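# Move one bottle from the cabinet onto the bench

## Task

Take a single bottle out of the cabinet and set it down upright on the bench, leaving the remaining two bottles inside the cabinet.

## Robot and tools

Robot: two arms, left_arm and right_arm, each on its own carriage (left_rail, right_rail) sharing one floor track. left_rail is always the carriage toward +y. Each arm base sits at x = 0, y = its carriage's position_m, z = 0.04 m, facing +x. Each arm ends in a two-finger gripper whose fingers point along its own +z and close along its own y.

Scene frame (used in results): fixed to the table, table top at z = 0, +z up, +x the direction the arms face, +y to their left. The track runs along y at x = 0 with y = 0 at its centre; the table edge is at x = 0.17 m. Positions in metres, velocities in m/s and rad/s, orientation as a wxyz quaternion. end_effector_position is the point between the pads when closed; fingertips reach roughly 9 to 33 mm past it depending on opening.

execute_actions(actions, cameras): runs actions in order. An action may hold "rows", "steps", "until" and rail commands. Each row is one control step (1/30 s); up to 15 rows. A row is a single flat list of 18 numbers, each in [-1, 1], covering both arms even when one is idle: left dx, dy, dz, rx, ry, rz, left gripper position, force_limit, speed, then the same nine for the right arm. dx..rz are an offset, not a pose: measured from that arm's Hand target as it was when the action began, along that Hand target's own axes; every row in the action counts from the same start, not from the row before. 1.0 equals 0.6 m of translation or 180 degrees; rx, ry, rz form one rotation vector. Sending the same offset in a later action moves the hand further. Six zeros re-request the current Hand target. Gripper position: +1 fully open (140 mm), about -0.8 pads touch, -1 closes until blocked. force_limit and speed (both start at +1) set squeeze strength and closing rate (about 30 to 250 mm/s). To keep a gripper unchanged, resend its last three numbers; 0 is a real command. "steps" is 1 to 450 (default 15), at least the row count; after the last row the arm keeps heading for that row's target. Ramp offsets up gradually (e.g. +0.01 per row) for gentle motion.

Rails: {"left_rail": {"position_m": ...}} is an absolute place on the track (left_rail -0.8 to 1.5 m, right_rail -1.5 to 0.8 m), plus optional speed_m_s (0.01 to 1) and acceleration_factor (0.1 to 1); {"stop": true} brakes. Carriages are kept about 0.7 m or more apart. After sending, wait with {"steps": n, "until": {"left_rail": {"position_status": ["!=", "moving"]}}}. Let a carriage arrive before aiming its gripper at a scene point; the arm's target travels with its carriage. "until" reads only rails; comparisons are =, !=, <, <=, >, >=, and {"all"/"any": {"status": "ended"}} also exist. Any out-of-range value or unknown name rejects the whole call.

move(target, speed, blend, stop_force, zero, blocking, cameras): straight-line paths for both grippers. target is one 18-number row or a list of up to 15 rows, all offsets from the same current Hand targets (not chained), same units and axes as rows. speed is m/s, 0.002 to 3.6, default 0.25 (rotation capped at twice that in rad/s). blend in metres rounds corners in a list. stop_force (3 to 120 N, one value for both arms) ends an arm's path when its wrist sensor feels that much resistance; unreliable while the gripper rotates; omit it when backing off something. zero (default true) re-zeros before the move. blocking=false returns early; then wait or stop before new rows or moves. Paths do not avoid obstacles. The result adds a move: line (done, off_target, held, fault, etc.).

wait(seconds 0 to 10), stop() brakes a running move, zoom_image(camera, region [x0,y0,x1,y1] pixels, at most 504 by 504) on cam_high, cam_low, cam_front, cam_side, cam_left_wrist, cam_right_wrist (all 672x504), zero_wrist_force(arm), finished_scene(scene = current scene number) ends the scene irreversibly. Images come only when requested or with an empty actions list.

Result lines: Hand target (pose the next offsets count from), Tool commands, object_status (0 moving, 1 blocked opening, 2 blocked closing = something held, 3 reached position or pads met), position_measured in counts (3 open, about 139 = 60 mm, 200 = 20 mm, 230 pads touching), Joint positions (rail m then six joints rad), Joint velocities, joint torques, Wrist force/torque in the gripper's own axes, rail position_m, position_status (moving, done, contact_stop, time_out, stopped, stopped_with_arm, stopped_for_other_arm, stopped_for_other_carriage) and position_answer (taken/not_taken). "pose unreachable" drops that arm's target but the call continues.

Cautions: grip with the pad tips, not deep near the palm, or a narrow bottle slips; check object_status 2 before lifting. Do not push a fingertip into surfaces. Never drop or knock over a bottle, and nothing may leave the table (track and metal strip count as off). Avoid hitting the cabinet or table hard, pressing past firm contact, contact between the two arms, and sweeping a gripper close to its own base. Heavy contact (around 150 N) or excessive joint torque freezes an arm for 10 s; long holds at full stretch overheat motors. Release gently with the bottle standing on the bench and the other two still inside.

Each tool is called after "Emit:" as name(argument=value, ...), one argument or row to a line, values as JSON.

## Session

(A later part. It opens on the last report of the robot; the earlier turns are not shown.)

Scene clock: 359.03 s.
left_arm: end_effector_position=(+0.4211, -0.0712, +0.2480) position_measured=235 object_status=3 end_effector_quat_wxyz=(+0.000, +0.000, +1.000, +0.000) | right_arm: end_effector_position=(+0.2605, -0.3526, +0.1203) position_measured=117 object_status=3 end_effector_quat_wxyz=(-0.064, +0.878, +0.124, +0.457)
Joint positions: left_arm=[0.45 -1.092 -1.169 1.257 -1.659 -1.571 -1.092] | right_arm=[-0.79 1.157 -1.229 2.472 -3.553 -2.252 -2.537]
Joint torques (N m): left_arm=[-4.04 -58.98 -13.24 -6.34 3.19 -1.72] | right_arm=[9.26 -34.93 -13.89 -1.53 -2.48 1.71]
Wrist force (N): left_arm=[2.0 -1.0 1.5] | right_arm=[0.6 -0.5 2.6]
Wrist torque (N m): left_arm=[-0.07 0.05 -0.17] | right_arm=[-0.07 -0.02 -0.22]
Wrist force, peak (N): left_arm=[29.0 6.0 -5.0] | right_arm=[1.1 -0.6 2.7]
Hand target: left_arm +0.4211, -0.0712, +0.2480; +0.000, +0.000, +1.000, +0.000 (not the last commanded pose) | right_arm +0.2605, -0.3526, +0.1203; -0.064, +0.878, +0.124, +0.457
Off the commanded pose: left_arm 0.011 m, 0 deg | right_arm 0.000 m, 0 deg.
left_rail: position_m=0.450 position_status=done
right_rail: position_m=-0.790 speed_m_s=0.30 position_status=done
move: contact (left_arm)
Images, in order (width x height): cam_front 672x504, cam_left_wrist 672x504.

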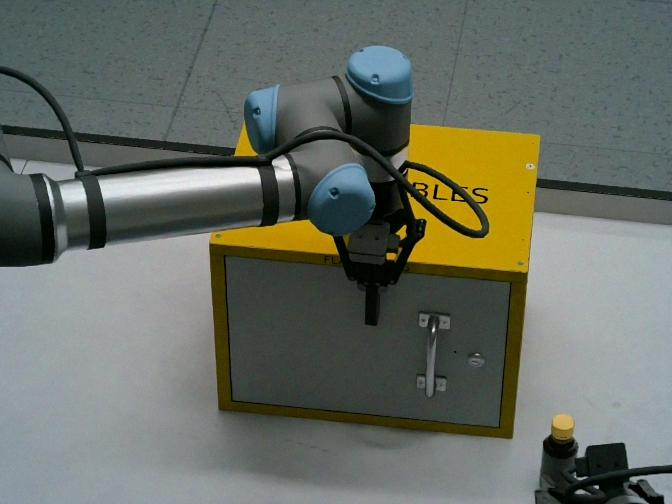

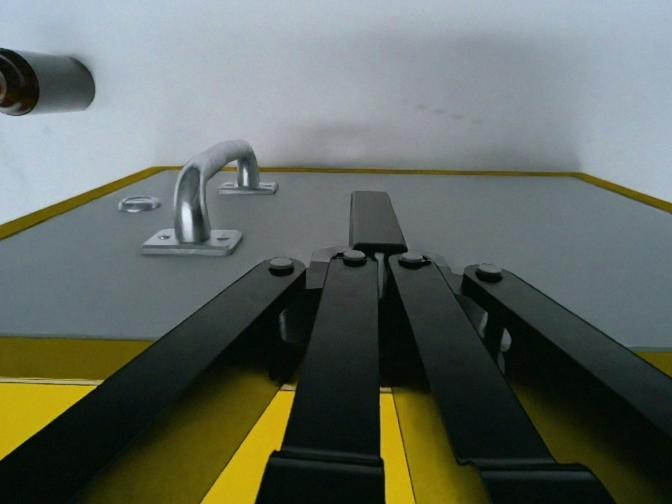

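Door shut; back the left arm off and finish.

Emit:
move(
  target=[
    [0.06,0,0,0,0,0,-1,-1,0.5,0,0,0,0,0,0,0.1,-0.3,-1],
    [0.08,0.05,-0.25,0,0,0,-1,-1,0.5,0,0,0,0,0,0,0.1,-0.3,-1],
  ],
  speed=[0.1,0.25],
  blend=[0.01,0],
  cameras=["cam_front", "cam_side"],
)

Scene clock: 365.20 s.
left_arm: end_effector_position=(+0.3731, -0.0412, +0.3980) position_measured=235 object_status=3 end_effector_quat_wxyz=(+0.000, +0.000, +1.000, +0.000) | right_arm: end_effector_position=(+0.2605, -0.3526, +0.1203) position_measured=117 object_status=3 end_effector_quat_wxyz=(-0.064, +0.878, +0.124, +0.457)
Joint positions: left_arm=[0.45 -1.139 -1.277 1.019 -1.313 -1.571 -1.139] | right_arm=[-0.79 1.157 -1.229 2.472 -3.553 -2.252 -2.537]
Joint torques (N m): left_arm=[3.36 -25.43 -33.8 0.47 -2.08 1.51] | right_arm=[9.11 -34.46 -14.72 -1.46 -2.62 1.65]
Wrist force (N): left_arm=[-0.2 -0.3 0.1] | right_arm=[0.5 -0.3 2.5]
Wrist torque (N m): left_arm=[-0.07 0.06 0.00] | right_arm=[-0.04 0.01 -0.22]
Wrist force, peak (N): left_arm=[2.3 -1.1 1.4] | right_arm=[0.6 -0.5 2.9]
Hand target: left_arm +0.3731, -0.0412, +0.3980; +0.000, +0.000, +1.000, +0.000 | right_arm +0.2605, -0.3526, +0.1203; -0.064, +0.878, +0.124, +0.457
Off the commanded pose: left_arm 0.000 m, 0 deg | right_arm 0.000 m, 0 deg.
left_rail: position_m=0.450 position_status=done
right_rail: position_m=-0.790 speed_m_s=0.30 position_status=done
move: done
Images, in order (width x height): cam_front 672x504, cam_side 672x504.

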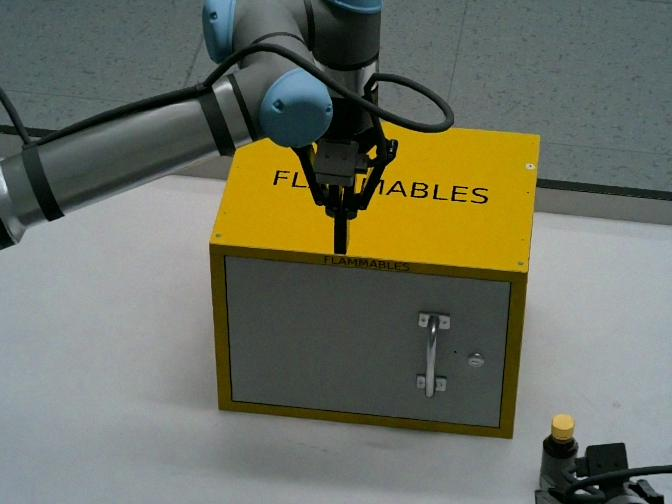

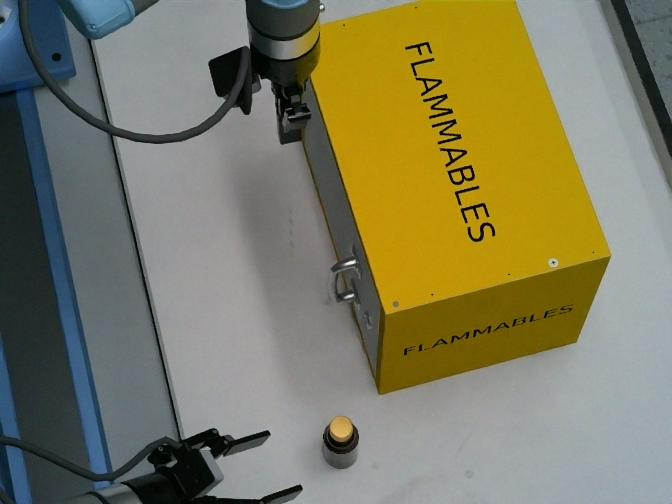

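Emit:
finished_scene(
  scene=2,
)

The scene is finished: the task was done.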